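# Set selector to JOB and key in a nine-key code

## Task

First switch the machine's selector to JOB, then have the machine register exactly these keys in this sequence, each a single time and with no extra keys: 44, 55, 45, 54, 33, 43, 35, 53, 34. Only the key the machine registers matters, and it may differ from the key physically pressed. The machine begins in TEACH mode: presses there are not counted, but each press lights the key that was registered (key names are printed under the keys), so the mapping can be learned there. Switching to JOB cannot be reversed, and in JOB keys no longer light.

## Robot and tools

Robot: two arms, left_arm and right_arm, each ending in a five-finger hand (right_arm a right hand, left_arm its mirror). Calibrated bases in the scene frame: left_arm at (+0.013, +0.397, 0) m, right_arm at (-0.049, -0.365, 0) m, both nearly unrotated. A camera stand sits behind the arms. Cameras: cam_high (896x504, fixed), cam_left_wrist and cam_right_wrist (672x504, fisheye on the wrists).

Scene frame: origin at table-top height midway between the nominal bases, +z up, +x out over the table, left_arm on the +y side. Reported positions (m), quaternions (wxyz) and velocities use this frame. Each arm is controlled through a hand point 0.05 m in front of the palm, 0.15 m out from the wrist flange. Its +z runs along the straight fingers, +y out of the palm, +x across the palm away from the thumb on the right hand (toward the thumb on the left hand). Straight fingertips reach about 0.06-0.07 m past the point along +z, lying 0.06 m behind it along -y. A wrist bracket on the little-finger side can strike things, and with the fingers level the wrist may hang lower than the hand.

A row is 28 numbers, all in [-1, 1], always covering both arms in this order: left_arm dx, dy, dz, rx, ry, rz; left hand thumb_turn, thumb_bend, index, middle, ring, little, force_limit, speed; then the same 14 for right_arm and its hand. The six pose numbers are offsets, not poses: they count from that arm's Hand target as it stood when the action or move began, along that Hand target's own axes. 1.0 equals 0.6 m of travel or 180 degrees; rx, ry, rz form one rotation vector. All six zero re-requests the current Hand target. The six finger numbers are absolute targets: -1 open (thumb beside the palm / straight fingers), +1 closed (thumb in front of the palm / curled). force_limit maps -1 to about 0 N and +1 to 10 N fingertip force (15 N for the thumb motors); speed rises from near zero at -1 to full at +0.48 and above. To leave a hand alone, resend the last eight hand numbers actually sent for it (if none yet, its hand_measured six plus hand_force_limit and hand_speed). A pointing finger for pressing keys can be made by curling the others and keeping the index straight.

execute_actions(actions, cameras): actions is a list of actions; each action is up to 15 rows, one per 1/30 s step, and a short one holds its last row. Every row of an action counts from the same starting Hand target. cameras is a list of names, ["all"] or []; by default images come only when actions is empty.

move(target, speed, blend, stop_force, zero, blocking, cameras): target is one 28-number row or a list of up to 15 rows, every offset counted from the Hand targets at the move's start. speed is m/s, 0.002 to 3.6 (default 0.25), one value or one per target. blend is in m, corner rounding for a list (0 means stop at each). stop_force is in N, 3 to 120, shared by both arms; it ends an arm's path when its wrist sensor feels that much push against the motion. zero (default true) re-zeroes the sensor before the move. blocking=false returns early but cannot be combined with stop_force. Result adds a move: line with done, off_target, moving, held or fault, plus limits such as paced or held. Paths are straight, do not avoid obstacles, lag and overshoot more when faster, and must not pass close to an arm's own base.

wait(seconds 0 to 10): the robot holds its last command. stop(): brakes a running move. zoom_image(camera, region [x0, y0, x1, y1] pixels, at most 504 wide and high): closer look at the newest image. show_instructions(): shows reference pages. zero_wrist_force(arm): re-zeroes that arm's wrist sensor. finished_scene(scene): ends the current scene, numbered 1 to 3; irreversible.

Results show per arm end_effector_position, end_effector_quat_wxyz, Hand target (the pose offsets count from), joint positions and torques, Wrist force/torque along the hand's own axes (plus the peak since the last shown), and per hand hand_measured, hand_stopped_by (moving, target, force, stalled, fault), hand_load_n (positive pushes a finger open), hand_force_limit, hand_speed. The hand point often stops short of Hand target; send the remaining gap as an offset. Orientation commands are clipped to within 32 degrees of the measured one per step.

Avoid: hard or fast contact with the machine, table or stand; pressing a target well past a firm contact (the arms are stiff). About 150 N outside force, or joint torque over its limit (135 N m for the first three joints, 25.2 N m for the wrists), triggers a 10 s fault stop. Keep the arms from touching each other; the clearance check does not always prevent it. Do not overload fingers. Motors that pass 70 C report MOTOR HOT and at 85 C the arm brakes for 30-60 s; avoid holding stretched or straining poses. Nothing may fall or be left off the table. For key presses, approach slowly with a small stop_force, then withdraw without stop_force.

Each tool is called after "Request:" as a command line: name --argument value for each argument, lists and objects as JSON in quotes; but a table of rows of numbers goes row by row, as --pt "numbers of a row", without its own name.

Reference images:

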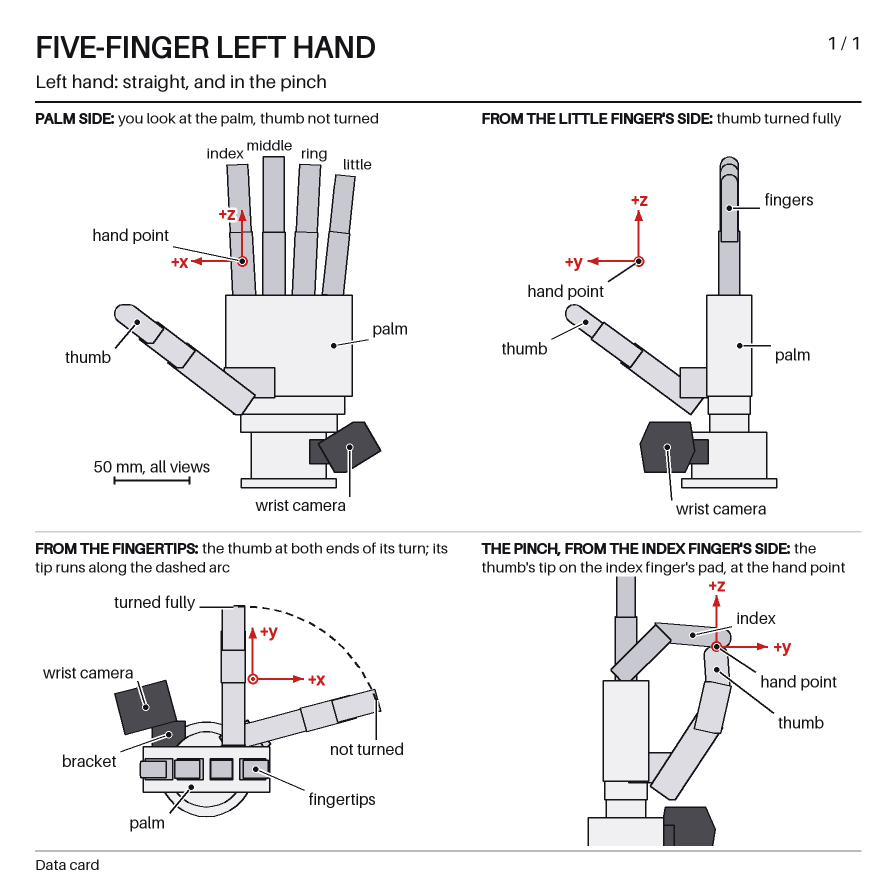

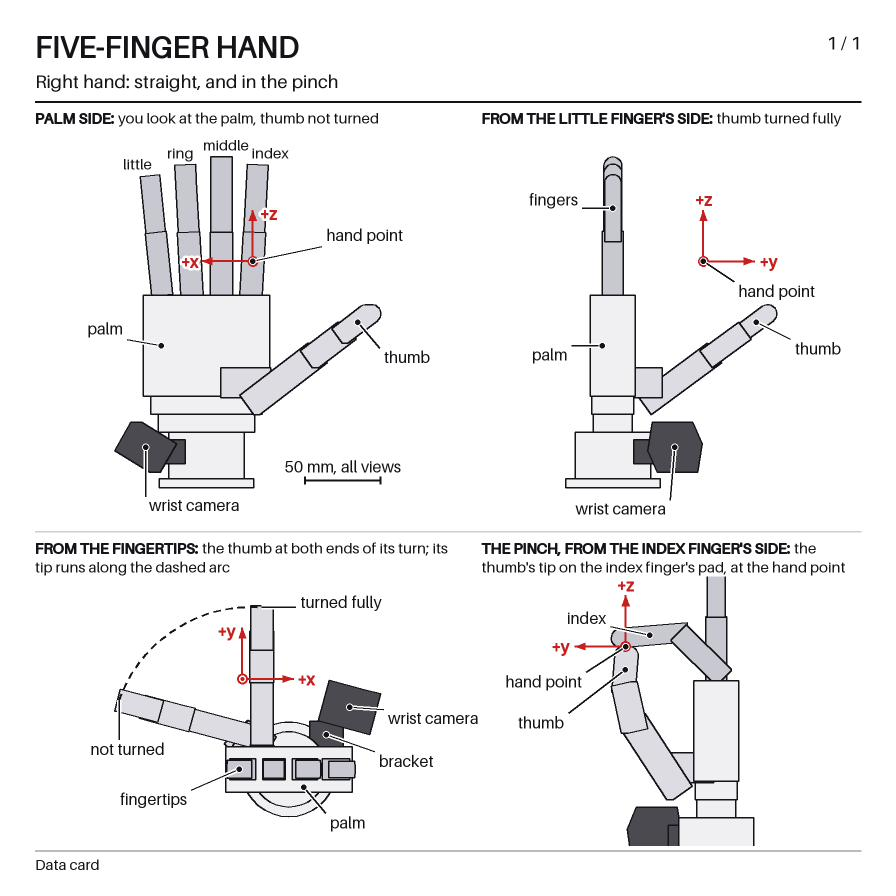

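## Session

Request:
execute_actions --actions '[]'

Scene clock: 0.00 s.
left_arm: end_effector_position=(+0.8048, +0.6992, +0.2333) hand_measured=(-1.000, -1.000, -1.000, -1.000, -1.000, -1.000) hand_load_n=(+0.5, +0.0, +0.0, +0.0, +0.0, +0.0) hand_stopped_by=(target, target, target, target, target, target) hand_force_limit=0.00 hand_speed=-0.80 end_effector_quat_wxyz=(+0.449, +0.178, +0.843, +0.237) | right_arm: end_effector_position=(+0.3141, -0.1269, +0.2048) hand_measured=(-1.000, -1.000, -1.000, -1.000, -1.000, -1.000) hand_load_n=(+0.0, +0.0, +0.0, +0.0, +0.0, +0.0) hand_stopped_by=(target, target, target, target, target, target) hand_force_limit=0.00 hand_speed=-0.80 end_effector_quat_wxyz=(-0.609, +0.781, +0.042, +0.128)
Joint positions: left_arm=[3.64 -2.249 -1.059 2.79 -1.369 -0.763] | right_arm=[-0.373 -1.229 2.121 1.429 0.313 0.534]
Joint velocities: within noise
Joint torques (N m): no reading
Motor temperatures (°C): left_arm=[31 34 34 39 45 40] | right_arm=[36 38 35 45 41 38]
Wrist force (N): no reading
Wrist torque (N m): no reading
Wrist force, peak (N): no reading
Hand target: left_arm +0.8048, +0.6992, +0.2333; +0.449, +0.178, +0.843, +0.237 | right_arm +0.3141, -0.1269, +0.2048; -0.609, +0.781, +0.042, +0.128

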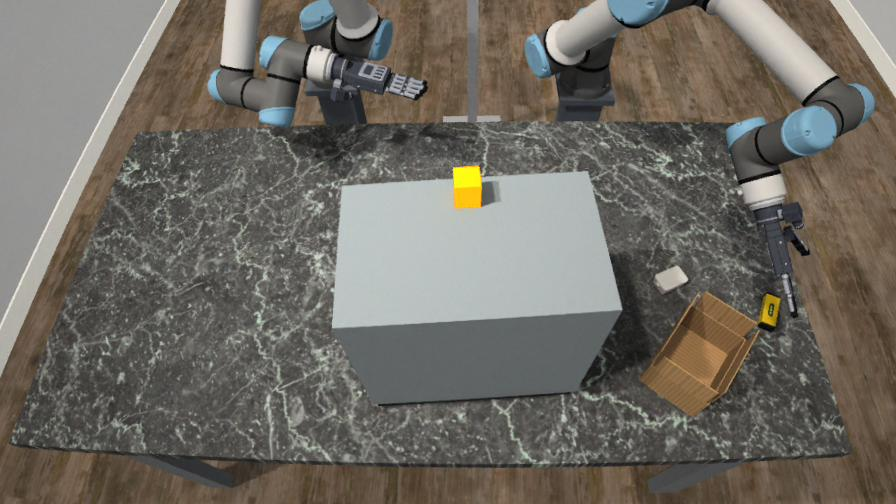

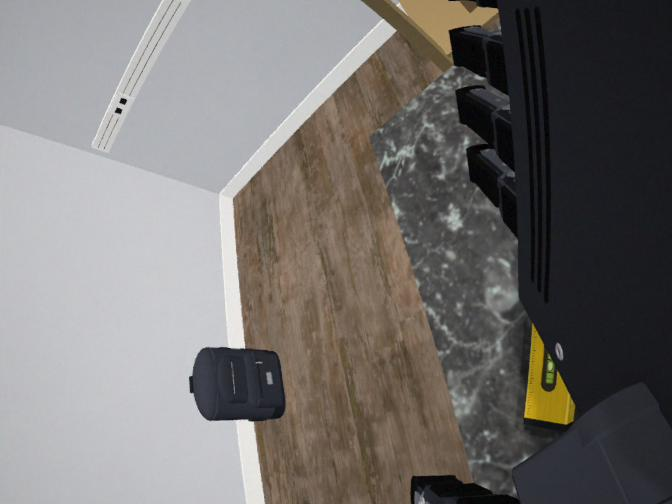

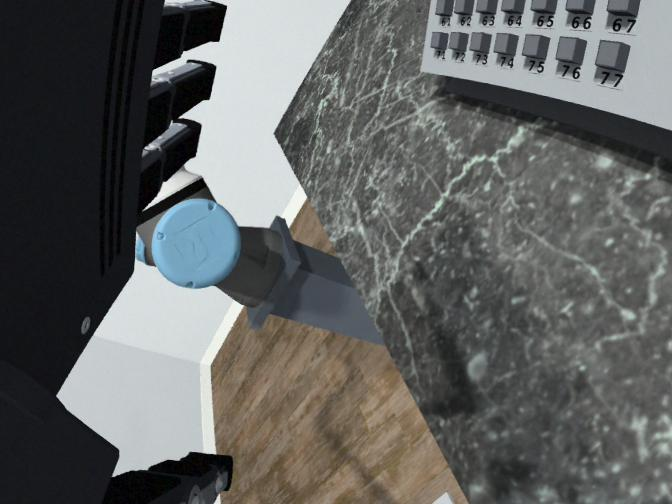

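Request:
zoom_image --camera "cam_right_wrist" --region '[400, 0, 672, 204]'

Request:
zoom_image --camera "cam_high" --region '[320, 140, 640, 420]'

Scaled by 1.853 from the camera's 672x504 image, which has a finer 960x720 frame.

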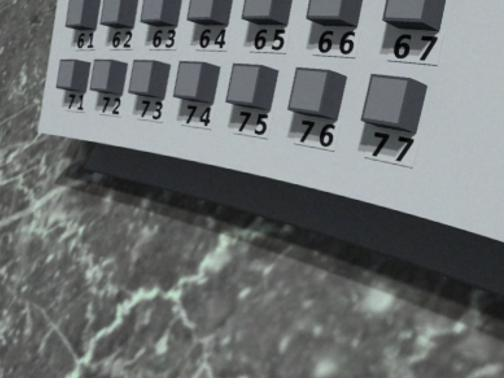

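Scaled by 1.575 from the camera's 896x504 image, which has a finer 1280x720 frame.

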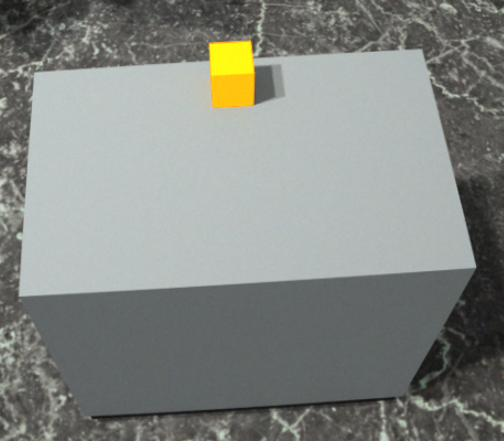

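Request:
move --target '[0,0,0,0,0,0,-1,-1,-1,-1,-1,-1,0,-0.8,0.157,-0.095,0.019,0.0,0.4556,0.119,-1,-1,-1,1,1,1,0,0.2]' --cameras '["all"]'

Scene clock: 31.13 s.
left_arm: end_effector_position=(+0.8048, +0.6992, +0.2333) hand_measured=(-1.000, -1.000, -1.000, -1.000, -1.000, -1.000) hand_load_n=(+0.0, +0.0, +0.0, +0.0, +0.0, +0.0) hand_stopped_by=(target, target, target, target, target, target) hand_force_limit=0.00 hand_speed=-0.80 end_effector_quat_wxyz=(+0.449, +0.178, +0.843, +0.237) | right_arm: end_effector_position=(+0.3940, -0.1099, +0.2795) hand_measured=(-1.000, -1.000, -1.000, +1.000, +1.000, +1.000) hand_load_n=(+0.0, +0.0, +0.0, +0.0, +0.0, +0.0) hand_stopped_by=(target, target, target, target, target, target) hand_force_limit=0.00 hand_speed=0.20 end_effector_quat_wxyz=(+0.499, -0.501, +0.499, -0.500)
Joint positions: left_arm=[3.64 -2.249 -1.059 2.79 -1.369 -0.763] | right_arm=[0.391 -1.817 2.169 -0.351 1.964 3.139]
Joint torques (N m): left_arm=[0.42 50.46 20.52 0.11 0.45 0.06] | right_arm=[5.06 -12.2 -21.17 0.26 1.03 -2.25]
Wrist force (N): left_arm=[-0.1 -0.2 0.0] | right_arm=[0.5 0.5 0.3]
Wrist torque (N m): left_arm=[-0.03 0.02 -0.01] | right_arm=[0.09 0.00 0.03]
Wrist force, peak (N): left_arm=[0.1 -0.3 0.4] | right_arm=[-0.2 1.0 -0.3]
Hand target: left_arm +0.8048, +0.6992, +0.2333; +0.449, +0.178, +0.843, +0.237 | right_arm +0.3940, -0.1099, +0.2796; +0.499, -0.501, +0.499, -0.500
Off the commanded pose: left_arm 0.000 m, 0 deg | right_arm 0.000 m, 0 deg.
move: done
camera_calibration:
cam_right_wrist: T_world_to_cam=[[-0.0108073, -0.331029, -0.943559, 0.231335], [-0.529215, 0.80252, -0.275487, 0.369846], [0.848419, 0.496368, -0.183859, -0.119215], [0, 0, 0, 1]] pos_world=[0.299372, -0.161056, 0.298247]

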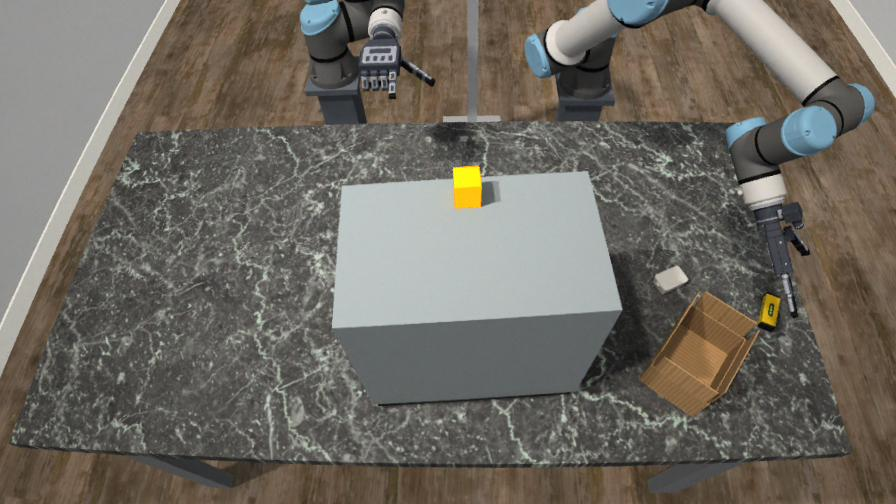

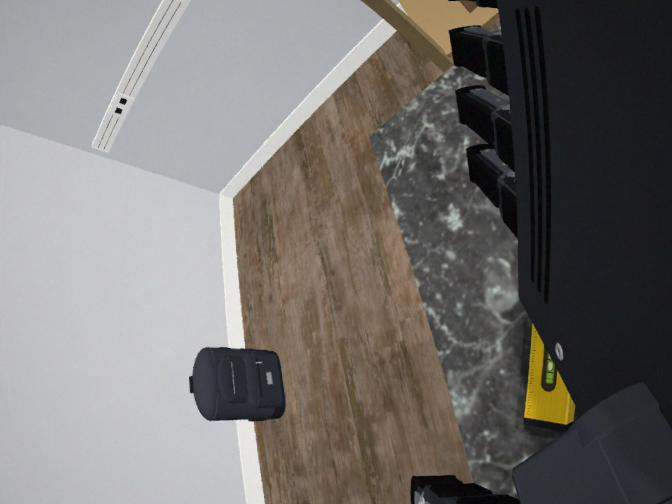

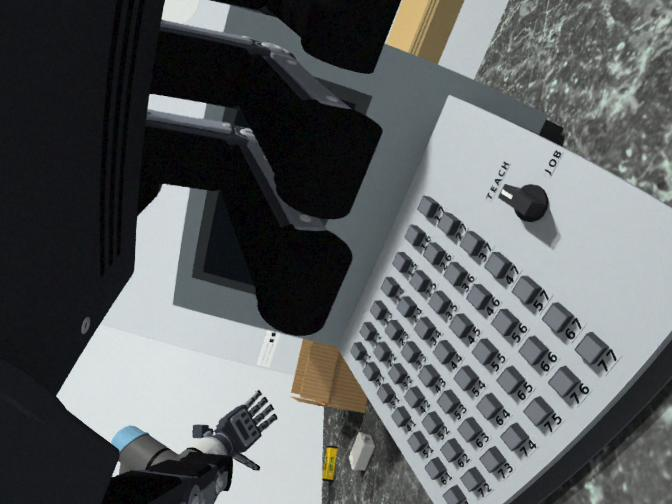

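Request:
zoom_image --camera "cam_right_wrist" --region '[340, 80, 672, 504]'

Request:
zoom_image --camera "cam_right_wrist" --region '[440, 120, 600, 270]'

Scaled by 1.189 from the camera's 672x504 image, which has a finer 960x720 frame.

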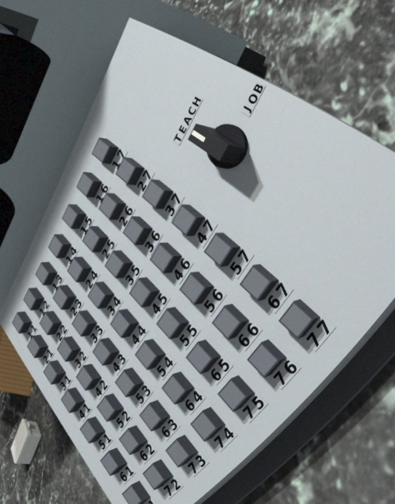

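Scaled by 3.150 from the camera's 672x504 image, which has a finer 960x720 frame.

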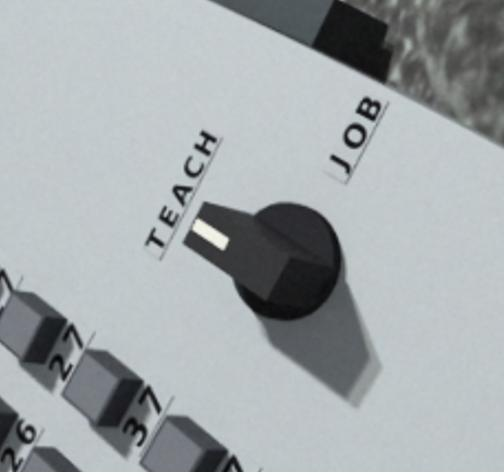

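Request:
move --target '[0,0,0,0,0,0,-1,-1,-1,-1,-1,-1,0,-0.8,-0.15,0,0,0,0,0,-1,-1,-1,1,1,1,0,0.2]' --cameras '["cam_right_wrist"]'

Request:
zoom_image --camera "cam_right_wrist" --region '[300, 0, 672, 400]'

Scene clock: 45.37 s.
left_arm: end_effector_position=(+0.8048, +0.6992, +0.2333) hand_measured=(-1.000, -1.000, -1.000, -1.000, -1.000, -1.000) hand_load_n=(+0.0, +0.0, +0.0, +0.0, +0.0, +0.0) hand_stopped_by=(target, target, target, target, target, target) hand_force_limit=0.00 hand_speed=-0.80 end_effector_quat_wxyz=(+0.449, +0.178, +0.843, +0.237) | right_arm: end_effector_position=(+0.3939, -0.0200, +0.2793) hand_measured=(-1.000, -1.000, -1.000, +1.000, +1.000, +1.000) hand_load_n=(+0.0, +0.0, +0.0, +0.0, +0.0, +0.0) hand_stopped_by=(target, target, target, target, target, target) hand_force_limit=0.00 hand_speed=0.20 end_effector_quat_wxyz=(+0.499, -0.501, +0.499, -0.500)
Joint positions: left_arm=[3.64 -2.249 -1.059 2.79 -1.369 -0.763] | right_arm=[0.648 -1.616 2.002 -0.385 2.221 3.139]
Joint torques (N m): left_arm=[0.59 51.15 20.16 0.22 0.37 0.31] | right_arm=[10.8 -7.46 -27.89 -0.71 1.13 -2.45]
Wrist force (N): left_arm=[0.0 -0.1 0.1] | right_arm=[0.0 0.3 -0.2]
Wrist torque (N m): left_arm=[-0.02 0.01 -0.01] | right_arm=[0.09 0.07 0.00]
Wrist force, peak (N): left_arm=[-0.1 -0.4 0.2] | right_arm=[2.2 0.7 0.3]
Hand target: left_arm +0.8048, +0.6992, +0.2333; +0.449, +0.178, +0.843, +0.237 | right_arm +0.3939, -0.0199, +0.2793; +0.499, -0.501, +0.499, -0.500
Off the commanded pose: left_arm 0.000 m, 0 deg | right_arm 0.000 m, 0 deg.
move: done
camera_calibration:
cam_right_wrist: T_world_to_cam=[[-0.0108073, -0.331029, -0.943559, 0.260809], [-0.529215, 0.80252, -0.275487, 0.297511], [0.848419, 0.496368, -0.183859, -0.163724], [0, 0, 0, 1]] pos_world=[0.299172, -0.0711561, 0.297947]
Images, in order (width x height): cam_right_wrist 672x504.

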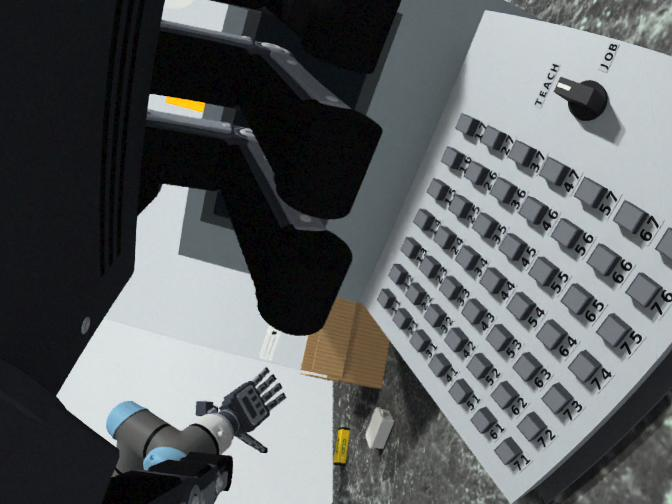

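Scaled by 1.260 from the camera's 672x504 image, which has a finer 960x720 frame.

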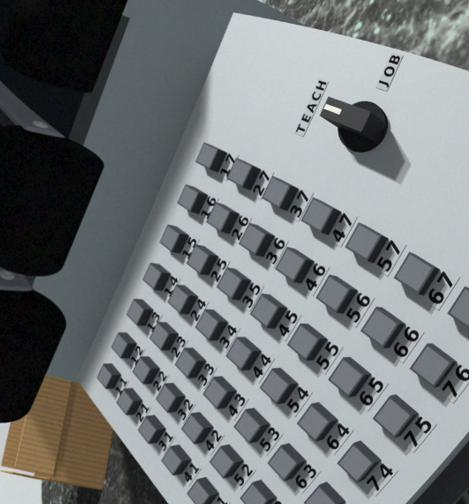

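Request:
move --pt "-0.172 0.094 -0.228 0.017 0.017 -0.168 1 -1 -1 -1 -1 -1 0 -0.2 -0.05 0.03 0 -0.1 0 0 -1 -1 -1 1 1 1 0 0.2" --pt "-0.071 -0.452 -0.860 0.0686 0.0692 -0.670 1 -1 -1 -1 -1 -1 0 -0.2 -0.155 0.117 0.097 -0.361 0 0 -1 -1 -1 1 1 1 0 0.2" --blend '[0.05,0]' --speed 0.4 --cameras '["all"]'

Scene clock: 139.07 s.
left_arm: end_effector_position=(+0.3695, +0.3306, +0.3608) hand_measured=(+1.000, -1.000, -1.000, -1.000, -1.000, -1.000) hand_load_n=(+0.0, +0.0, +0.0, +0.0, +0.0, +0.5) hand_stopped_by=(target, target, target, target, target, target) hand_force_limit=0.00 hand_speed=-0.20 end_effector_quat_wxyz=(-0.331, +0.624, -0.625, +0.332) end_effector_velocity=(+0.000, -0.001, +0.002) end_effector_angular_velocity=(-0.002, -0.004, +0.003) | right_arm: end_effector_position=(+0.4520, +0.0729, +0.2088) hand_measured=(-1.000, -1.000, -1.000, +1.000, +1.000, +1.000) hand_load_n=(+0.0, +0.0, +0.0, +0.0, +0.0, +0.0) hand_stopped_by=(target, target, target, target, target, target) hand_force_limit=0.00 hand_speed=0.20 end_effector_quat_wxyz=(-0.152, +0.691, -0.690, +0.154)
Joint positions: left_arm=[3.741 -1.109 -1.815 2.234 -1.076 -2.768] | right_arm=[0.512 -0.806 0.732 1.261 1.783 3.614]
Joint velocities: left_arm=[0 0.004 0.001 0 0 -0.005] | right_arm=[within noise]
Joint torques (N m): left_arm=[-12.18 8.5 21.34 1.79 -0.48 -2.5] | right_arm=[12.24 -47.14 -25.92 2.68 -0.24 -0.36]
Wrist force (N): left_arm=[-0.8 2.5 1.4] | right_arm=[0.5 -1.5 1.7]
Wrist torque (N m): left_arm=[0.27 0.05 -0.26] | right_arm=[-0.13 -0.04 -0.07]
Wrist force, peak (N): left_arm=[-0.2 3.3 1.0] | right_arm=[0.2 -1.7 2.0]
Hand target: left_arm +0.3695, +0.3305, +0.3608; -0.331, +0.624, -0.625, +0.332 | right_arm +0.4519, +0.0730, +0.2088; -0.152, +0.691, -0.690, +0.154
Off the commanded pose: left_arm 0.000 m, 0 deg | right_arm 0.000 m, 0 deg.
move: done
camera_calibration:
cam_left_wrist: T_world_to_cam=[[0.567423, -0.251742, 0.784001, -0.409838], [-0.53919, -0.833198, 0.122701, 0.431104], [0.622339, -0.492348, -0.608513, 0.26847], [0, 0, 0, 1]] pos_world=[0.29792, 0.388202, 0.431784]
cam_right_wrist: T_world_to_cam=[[-0.860304, -0.329953, -0.388598, 0.493728], [-0.471624, 0.804512, 0.361013, 0.0752993], [0.193514, 0.493853, -0.847739, 0.162585], [0, 0, 0, 1]] pos_world=[0.428807, 0.0220349, 0.302507]

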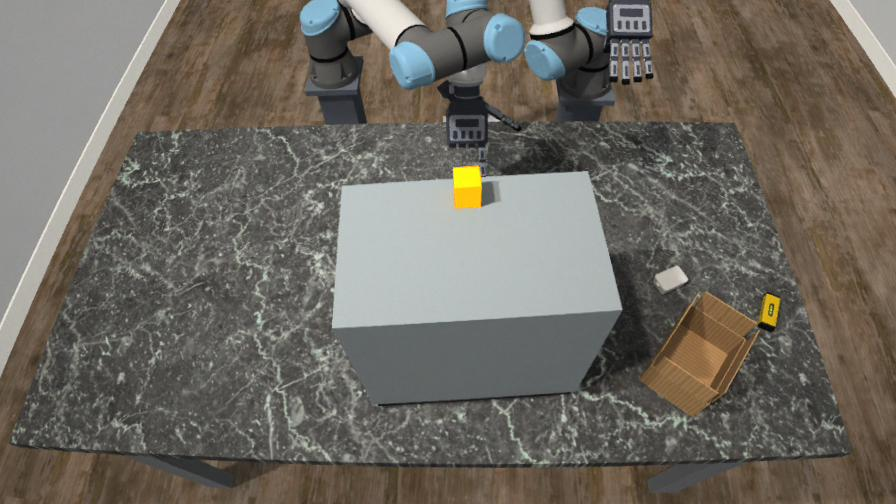

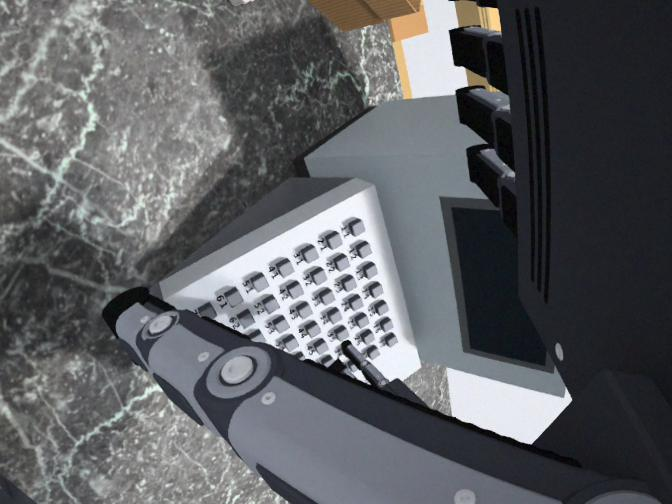

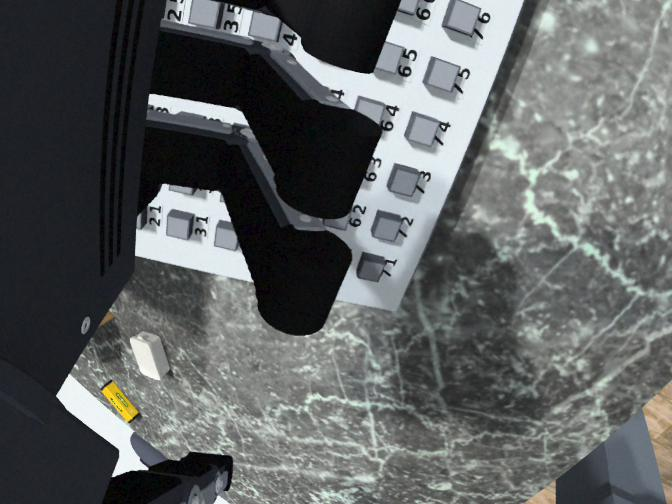

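Request:
move --target '[0,0,0,0,0,0,-1,-1,-1,-1,-1,-1,0,-0.2,0,0,0,0,0,0,-1,-1,-1,1,1,1,0,0.2]' --cameras '["cam_left_wrist"]'

Request:
zoom_image --camera "cam_left_wrist" --region '[130, 150, 450, 450]'

Scene clock: 143.20 s.
left_arm: end_effector_position=(+0.3695, +0.3305, +0.3608) hand_measured=(-1.000, -1.000, -1.000, -1.000, -1.000, -1.000) hand_load_n=(+0.0, +0.0, +0.0, +0.0, +0.0, +0.0) hand_stopped_by=(target, target, target, target, target, target) hand_force_limit=0.00 hand_speed=-0.20 end_effector_quat_wxyz=(-0.331, +0.624, -0.625, +0.332) | right_arm: end_effector_position=(+0.4519, +0.0730, +0.2088) hand_measured=(-1.000, -1.000, -1.000, +1.000, +1.000, +1.000) hand_load_n=(+0.0, +0.0, +0.0, +0.0, +0.0, +0.0) hand_stopped_by=(target, target, target, target, target, target) hand_force_limit=0.00 hand_speed=0.20 end_effector_quat_wxyz=(-0.152, +0.691, -0.690, +0.154)
Joint positions: left_arm=[3.741 -1.109 -1.815 2.234 -1.076 -2.769] | right_arm=[0.512 -0.806 0.731 1.261 1.782 3.614]
Joint torques (N m): left_arm=[-12.43 7.08 9.22 0.58 1.19 -2.53] | right_arm=[12.12 -38.06 -26.28 3.43 -1.01 -1.78]
Wrist force (N): left_arm=[-0.8 2.3 1.5] | right_arm=[0.3 -1.2 1.4]
Wrist torque (N m): left_arm=[0.22 0.04 -0.24] | right_arm=[-0.09 0.00 -0.08]
Wrist force, peak (N): left_arm=[-0.9 2.5 1.8] | right_arm=[0.5 -1.2 2.1]
Hand target: left_arm +0.3695, +0.3305, +0.3608; -0.331, +0.624, -0.625, +0.332 | right_arm +0.4519, +0.0730, +0.2088; -0.152, +0.691, -0.690, +0.154
Off the commanded pose: left_arm 0.000 m, 0 deg | right_arm 0.000 m, 0 deg.
move: done
camera_calibration:
cam_left_wrist: T_world_to_cam=[[0.567269, -0.251596, 0.784159, -0.409886], [-0.539264, -0.833135, 0.122799, 0.430922], [0.622415, -0.492529, -0.608288, 0.268434], [0, 0, 0, 1]] pos_world=[0.297819, 0.388102, 0.431784]
Images, in order (width x height): cam_left_wrist 672x504.

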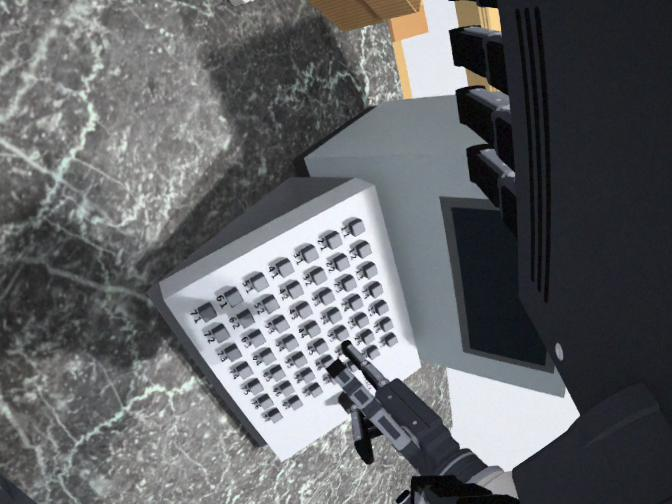

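Scaled by 1.575 from the camera's 672x504 image, which has a finer 960x720 frame.

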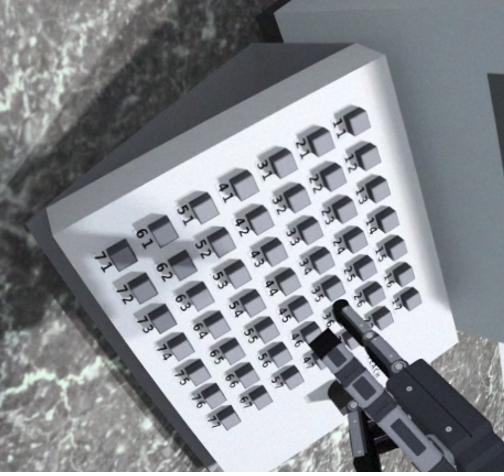

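Request:
zoom_image --camera "cam_left_wrist" --region '[180, 290, 340, 450]'

Request:
zoom_image --camera "cam_left_wrist" --region '[280, 200, 420, 340]'

Scaled by 3.150 from the camera's 672x504 image, which has a finer 960x720 frame.

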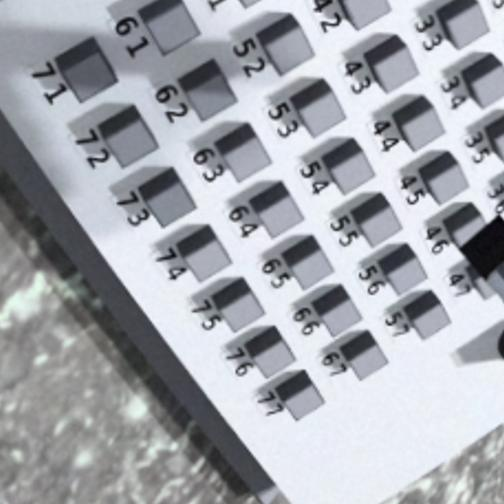

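Scaled by 3.600 from the camera's 672x504 image, which has a finer 960x720 frame.

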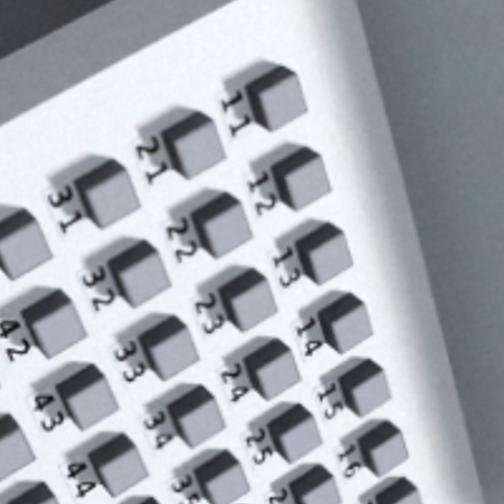

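Request:
execute_actions --actions '[]'

Request:
zoom_image --camera "cam_right_wrist" --region '[340, 0, 540, 150]'

Request:
zoom_image --camera "cam_right_wrist" --region '[300, 150, 500, 300]'

Scene clock: 174.47 s.
left_arm: end_effector_position=(+0.3695, +0.3305, +0.3608) hand_measured=(-1.000, -1.000, -1.000, -1.000, -1.000, -1.000) hand_load_n=(-0.5, +0.0, +0.0, +0.0, +0.0, +0.0) hand_stopped_by=(target, target, target, target, target, target) hand_force_limit=0.00 hand_speed=-0.20 end_effector_quat_wxyz=(-0.331, +0.624, -0.625, +0.332) | right_arm: end_effector_position=(+0.4519, +0.0730, +0.2088) hand_measured=(-1.000, -1.000, -1.000, +1.000, +1.000, +1.000) hand_load_n=(+0.0, +0.0, +0.0, +0.0, +0.0, +0.0) hand_stopped_by=(target, target, target, target, target, target) hand_force_limit=0.00 hand_speed=0.20 end_effector_quat_wxyz=(-0.152, +0.691, -0.690, +0.154)
Joint positions: left_arm=[3.741 -1.109 -1.815 2.234 -1.076 -2.769] | right_arm=[0.512 -0.806 0.731 1.261 1.782 3.614]
Joint velocities: within noise
Joint torques (N m): left_arm=[-9.89 7.84 13.38 -1.77 -0.44 -1.85] | right_arm=[12 -38.79 -26.05 3.31 -0.91 -1.75]
Motor temperatures (°C): left_arm=[31 34 33 38 45 40] | right_arm=[36 37 35 45 41 38]
Wrist force (N): left_arm=[-0.6 2.4 1.6] | right_arm=[0.5 -1.3 1.7]
Wrist torque (N m): left_arm=[0.23 0.02 -0.24] | right_arm=[-0.12 -0.04 -0.06]
Wrist force, peak (N): left_arm=[-0.8 2.7 1.7] | right_arm=[0.5 -1.4 1.9]
Hand target: left_arm +0.3695, +0.3305, +0.3608; -0.331, +0.624, -0.625, +0.332 | right_arm +0.4519, +0.0730, +0.2088; -0.152, +0.691, -0.690, +0.154
Off the commanded pose: left_arm 0.000 m, 0 deg | right_arm 0.000 m, 0 deg.
camera_calibration:
cam_left_wrist: T_world_to_cam=[[0.567269, -0.251596, 0.784159, -0.409886], [-0.539264, -0.833135, 0.122799, 0.430922], [0.622415, -0.492529, -0.608288, 0.268434], [0, 0, 0, 1]] pos_world=[0.297819, 0.388102, 0.431784]
cam_right_wrist: T_world_to_cam=[[-0.860254, -0.330248, -0.388459, 0.493655], [-0.471832, 0.804374, 0.361049, 0.0752152], [0.193231, 0.493881, -0.847787, 0.162774], [0, 0, 0, 1]] pos_world=[0.428704, 0.0221359, 0.302606]

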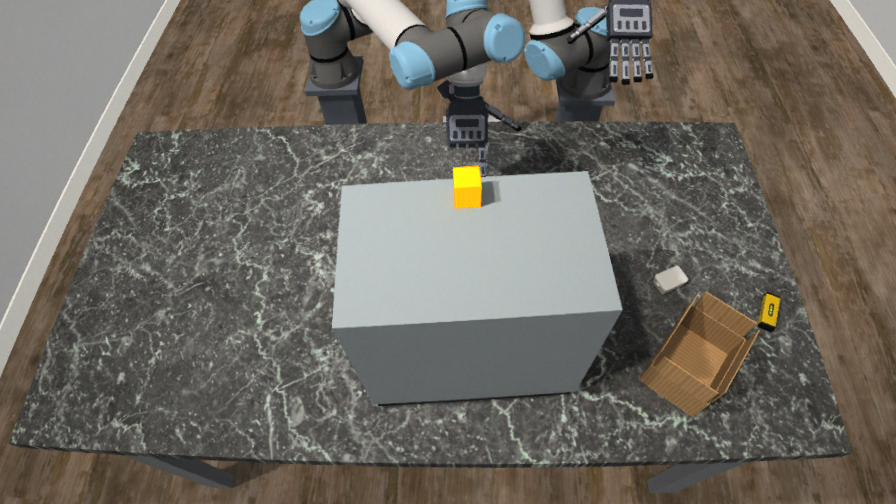

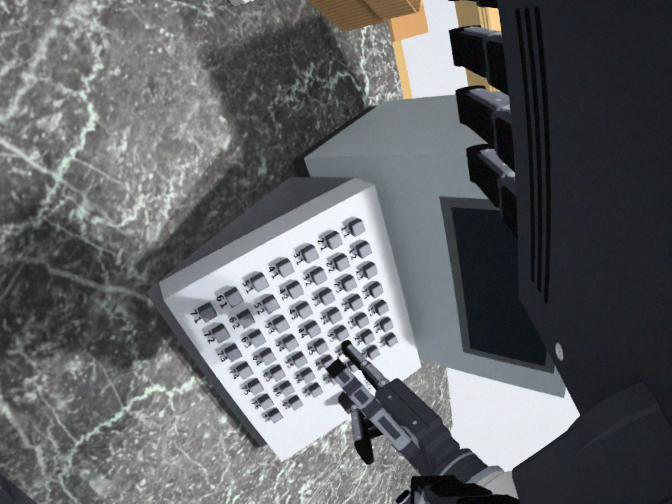

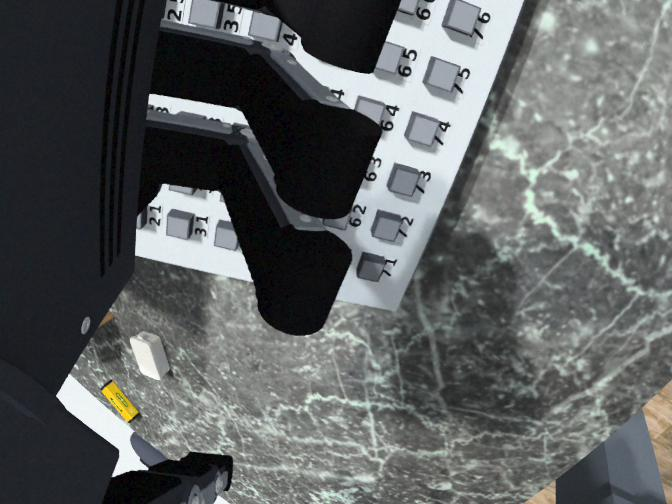

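Scaled by 2.520 from the camera's 672x504 image, which has a finer 960x720 frame.

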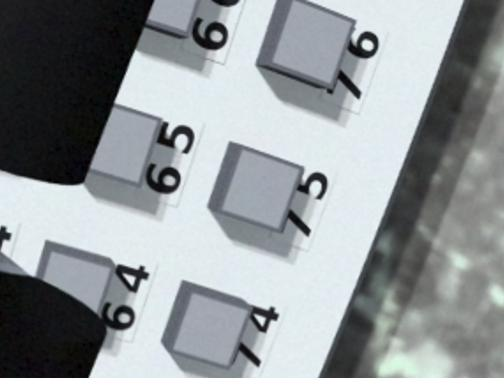

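Scaled by 2.520 from the camera's 672x504 image, which has a finer 960x720 frame.

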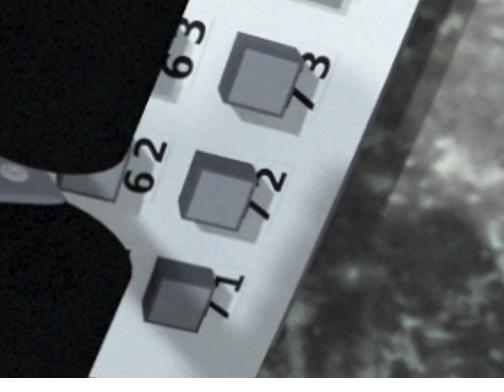

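Request:
move --target '[0,0,0,0,0,0,-1,-1,-1,-1,-1,-1,0,-0.2,0.0222,0.0200,0.0773,0,0,0,-1,-1,-1,1,1,1,0,0.2]' --cameras '["cam_left_wrist"]' --speed 0.15

Request:
zoom_image --camera "cam_left_wrist" --region '[230, 250, 430, 450]'

Scene clock: 200.57 s.
left_arm: end_effector_position=(+0.3695, +0.3305, +0.3608) hand_measured=(-1.000, -1.000, -1.000, -1.000, -1.000, -1.000) hand_load_n=(-0.5, +0.0, +0.0, +0.0, +0.0, +0.0) hand_stopped_by=(target, target, target, target, target, target) hand_force_limit=0.00 hand_speed=-0.20 end_effector_quat_wxyz=(-0.331, +0.624, -0.625, +0.332) | right_arm: end_effector_position=(+0.4607, +0.0595, +0.1619) hand_measured=(-1.000, -1.000, -1.000, +1.000, +1.000, +1.000) hand_load_n=(+0.0, +0.0, +0.0, +0.0, +0.0, +0.0) hand_stopped_by=(target, target, target, target, target, target) hand_force_limit=0.00 hand_speed=0.20 end_effector_quat_wxyz=(-0.152, +0.691, -0.690, +0.154)
Joint positions: left_arm=[3.741 -1.109 -1.815 2.234 -1.076 -2.769] | right_arm=[0.485 -0.817 0.868 1.13 1.772 3.588]
Joint torques (N m): left_arm=[-8.87 6.97 18.77 -2.89 -0.98 -1.11] | right_arm=[12.05 -54.9 -14.94 0.8 1.33 2.51]
Wrist force (N): left_arm=[-0.6 2.3 1.4] | right_arm=[0.7 -1.2 1.9]
Wrist torque (N m): left_arm=[0.24 0.02 -0.24] | right_arm=[-0.13 -0.07 0.04]
Wrist force, peak (N): left_arm=[-0.9 2.5 1.7] | right_arm=[0.9 -1.0 2.7]
Hand target: left_arm +0.3695, +0.3305, +0.3608; -0.331, +0.624, -0.625, +0.332 | right_arm +0.4607, +0.0596, +0.1617; -0.152, +0.691, -0.690, +0.154
Off the commanded pose: left_arm 0.000 m, 0 deg | right_arm 0.000 m, 0 deg.
move: done
camera_calibration:
cam_left_wrist: T_world_to_cam=[[0.567269, -0.251596, 0.784159, -0.409886], [-0.539264, -0.833135, 0.122799, 0.430922], [0.622415, -0.492529, -0.608288, 0.268434], [0, 0, 0, 1]] pos_world=[0.297819, 0.388102, 0.431784]
Images, in order (width x height): cam_left_wrist 672x504.

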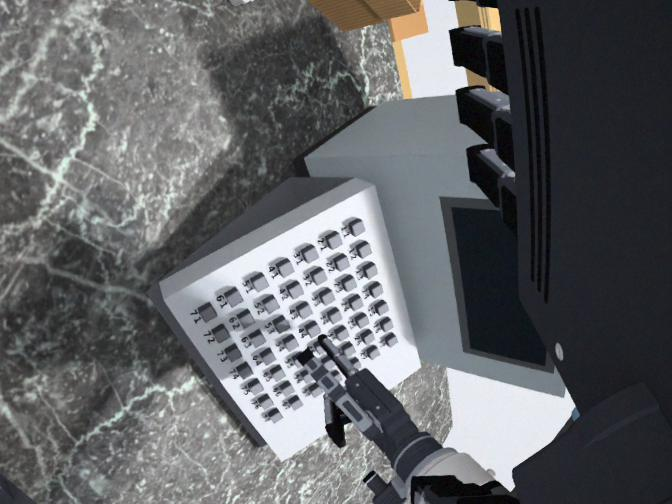

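Scaled by 2.520 from the camera's 672x504 image, which has a finer 960x720 frame.

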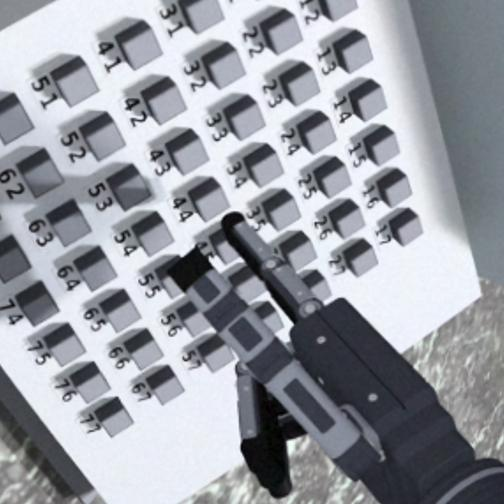

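Request:
move --target '[0,0,0,0,0,0,-1,-1,-1,-1,-1,-1,0,-0.2,0,0,0.06,0,0,0,-1,-1,-1,1,1,1,0,0.2]' --cameras '["cam_left_wrist"]' --speed 0.03 --stop_force 5

Request:
zoom_image --camera "cam_left_wrist" --region '[180, 200, 430, 450]'

Scene clock: 205.97 s.
left_arm: end_effector_position=(+0.3695, +0.3305, +0.3608) hand_measured=(-1.000, -1.000, -1.000, -1.000, -1.000, -1.000) hand_load_n=(+0.0, +0.0, +0.0, +0.0, -0.5, +0.0) hand_stopped_by=(target, target, target, target, target, target) hand_force_limit=0.00 hand_speed=-0.20 end_effector_quat_wxyz=(-0.331, +0.624, -0.625, +0.332) | right_arm: end_effector_position=(+0.4703, +0.0595, +0.1410) hand_measured=(-1.000, -1.000, -1.000, +1.000, +1.000, +1.000) hand_load_n=(+0.0, +0.0, +0.0, +0.0, +0.0, +0.0) hand_stopped_by=(target, target, target, target, target, target) hand_force_limit=0.00 hand_speed=0.20 end_effector_quat_wxyz=(-0.152, +0.691, -0.690, +0.154)
Joint positions: left_arm=[3.741 -1.109 -1.815 2.234 -1.076 -2.769] | right_arm=[0.478 -0.789 0.873 1.096 1.769 3.581]
Joint torques (N m): left_arm=[-6 7.73 24.71 -2.82 -1.09 -0.28] | right_arm=[10.52 -55.96 -24.68 2.97 1.09 2.56]
Wrist force (N): left_arm=[-0.9 2.5 1.6] | right_arm=[0.2 -1.6 -5.1]
Wrist torque (N m): left_arm=[0.25 0.06 -0.25] | right_arm=[0.28 -0.09 0.01]
Wrist force, peak (N): left_arm=[-0.8 2.6 1.8] | right_arm=[1.6 -1.4 -35.1]
Hand target: left_arm +0.3695, +0.3305, +0.3608; -0.331, +0.624, -0.625, +0.332 | right_arm +0.4703, +0.0595, +0.1410; -0.152, +0.691, -0.690, +0.154 (not the last commanded pose)
Off the commanded pose: left_arm 0.000 m, 0 deg | right_arm 0.013 m, 0 deg.
move: contact (right_arm)
camera_calibration:
cam_left_wrist: T_world_to_cam=[[0.567269, -0.251596, 0.784159, -0.409886], [-0.539264, -0.833135, 0.122799, 0.430922], [0.622415, -0.492529, -0.608288, 0.268434], [0, 0, 0, 1]] pos_world=[0.297819, 0.388102, 0.431784]
Images, in order (width x height): cam_left_wrist 672x504.

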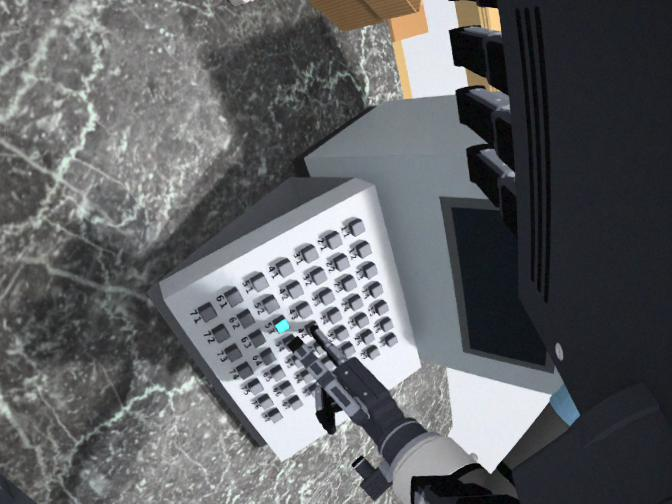

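Scaled by 2.016 from the camera's 672x504 image, which has a finer 960x720 frame.

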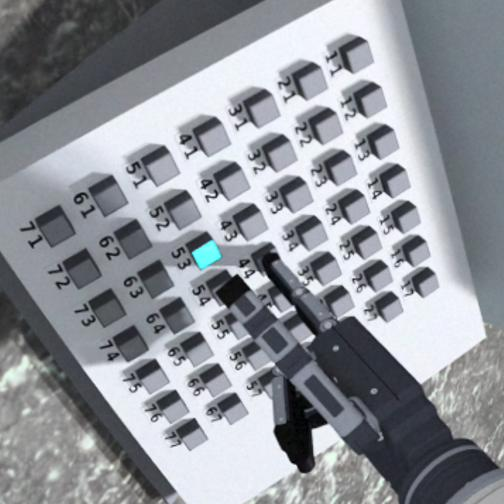

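Request:
move --pt "0 0 0 0 0 0 -1 -1 -1 -1 -1 -1 0 -0.2 0 0 -0.025 0 0 0 -1 -1 -1 1 1 1 0 0.2" --pt "0 0 0 0 0 0 -1 -1 -1 -1 -1 -1 0 -0.2 0.0558 -0.002 -0.025 0 0 0 -1 -1 -1 1 1 1 0 0.2" --pt "0 0 0 0 0 0 -1 -1 -1 -1 -1 -1 0 -0.2 0.0558 -0.002 0 0 0 0 -1 -1 -1 1 1 1 0 0.2" --cameras '["cam_left_wrist"]' --speed '[0.1,0.1,0.03]' --blend '[0.003,0.003,0]'

Request:
zoom_image --camera "cam_left_wrist" --region '[180, 200, 430, 450]'

Scene clock: 212.53 s.
left_arm: end_effector_position=(+0.3695, +0.3305, +0.3608) hand_measured=(-1.000, -1.000, -1.000, -1.000, -1.000, -1.000) hand_load_n=(-0.5, +0.0, +0.0, +0.0, +0.0, +0.0) hand_stopped_by=(target, target, target, target, target, target) hand_force_limit=0.00 hand_speed=-0.20 end_effector_quat_wxyz=(-0.331, +0.624, -0.625, +0.332) | right_arm: end_effector_position=(+0.4715, +0.0261, +0.1415) hand_measured=(-1.000, -1.000, -1.000, +1.000, +1.000, +1.000) hand_load_n=(+0.0, +0.0, +0.0, +0.0, +0.5, +0.0) hand_stopped_by=(target, target, target, target, target, target) hand_force_limit=0.00 hand_speed=0.20 end_effector_quat_wxyz=(-0.152, +0.691, -0.690, +0.154)
Joint positions: left_arm=[3.741 -1.109 -1.815 2.234 -1.076 -2.769] | right_arm=[0.426 -0.851 0.978 1.044 1.749 3.532]
Joint torques (N m): left_arm=[-3.17 8.28 31 -2.99 -1.04 0.54] | right_arm=[-7.94 -55.48 -10.7 3.24 -0.35 -1.51]
Wrist force (N): left_arm=[-0.9 2.4 1.6] | right_arm=[-0.4 -1.5 -1.2]
Wrist torque (N m): left_arm=[0.24 0.06 -0.25] | right_arm=[0.13 -0.04 -0.05]
Wrist force, peak (N): left_arm=[-0.8 2.6 1.7] | right_arm=[0.2 -1.6 -5.3]
Hand target: left_arm +0.3695, +0.3305, +0.3608; -0.331, +0.624, -0.625, +0.332 | right_arm +0.4714, +0.0260, +0.1416; -0.152, +0.691, -0.690, +0.154
Off the commanded pose: left_arm 0.000 m, 0 deg | right_arm 0.000 m, 0 deg.
move: done
camera_calibration:
cam_left_wrist: T_world_to_cam=[[0.567285, -0.251609, 0.784144, -0.409879], [-0.539212, -0.833176, 0.122748, 0.430945], [0.622445, -0.492453, -0.608319, 0.268408], [0, 0, 0, 1]] pos_world=[0.29782, 0.388102, 0.431784]
Images, in order (width x height): cam_left_wrist 672x504.

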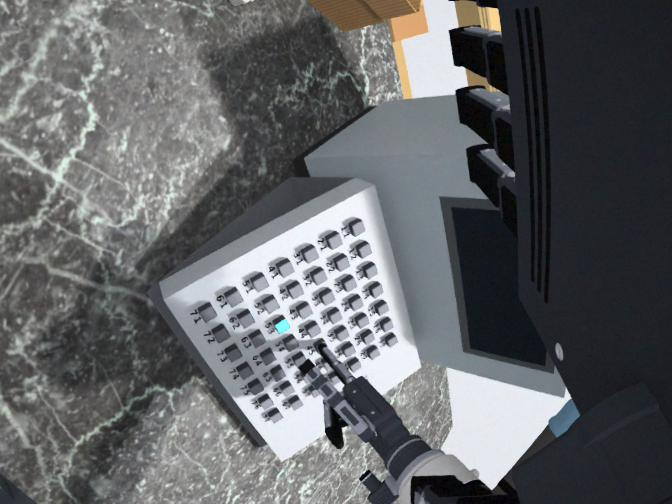

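Scaled by 2.016 from the camera's 672x504 image, which has a finer 960x720 frame.

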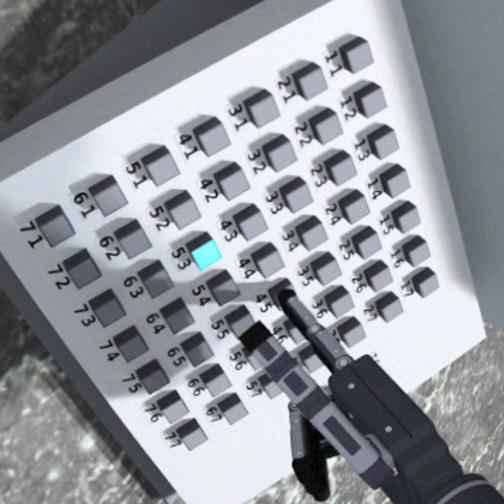

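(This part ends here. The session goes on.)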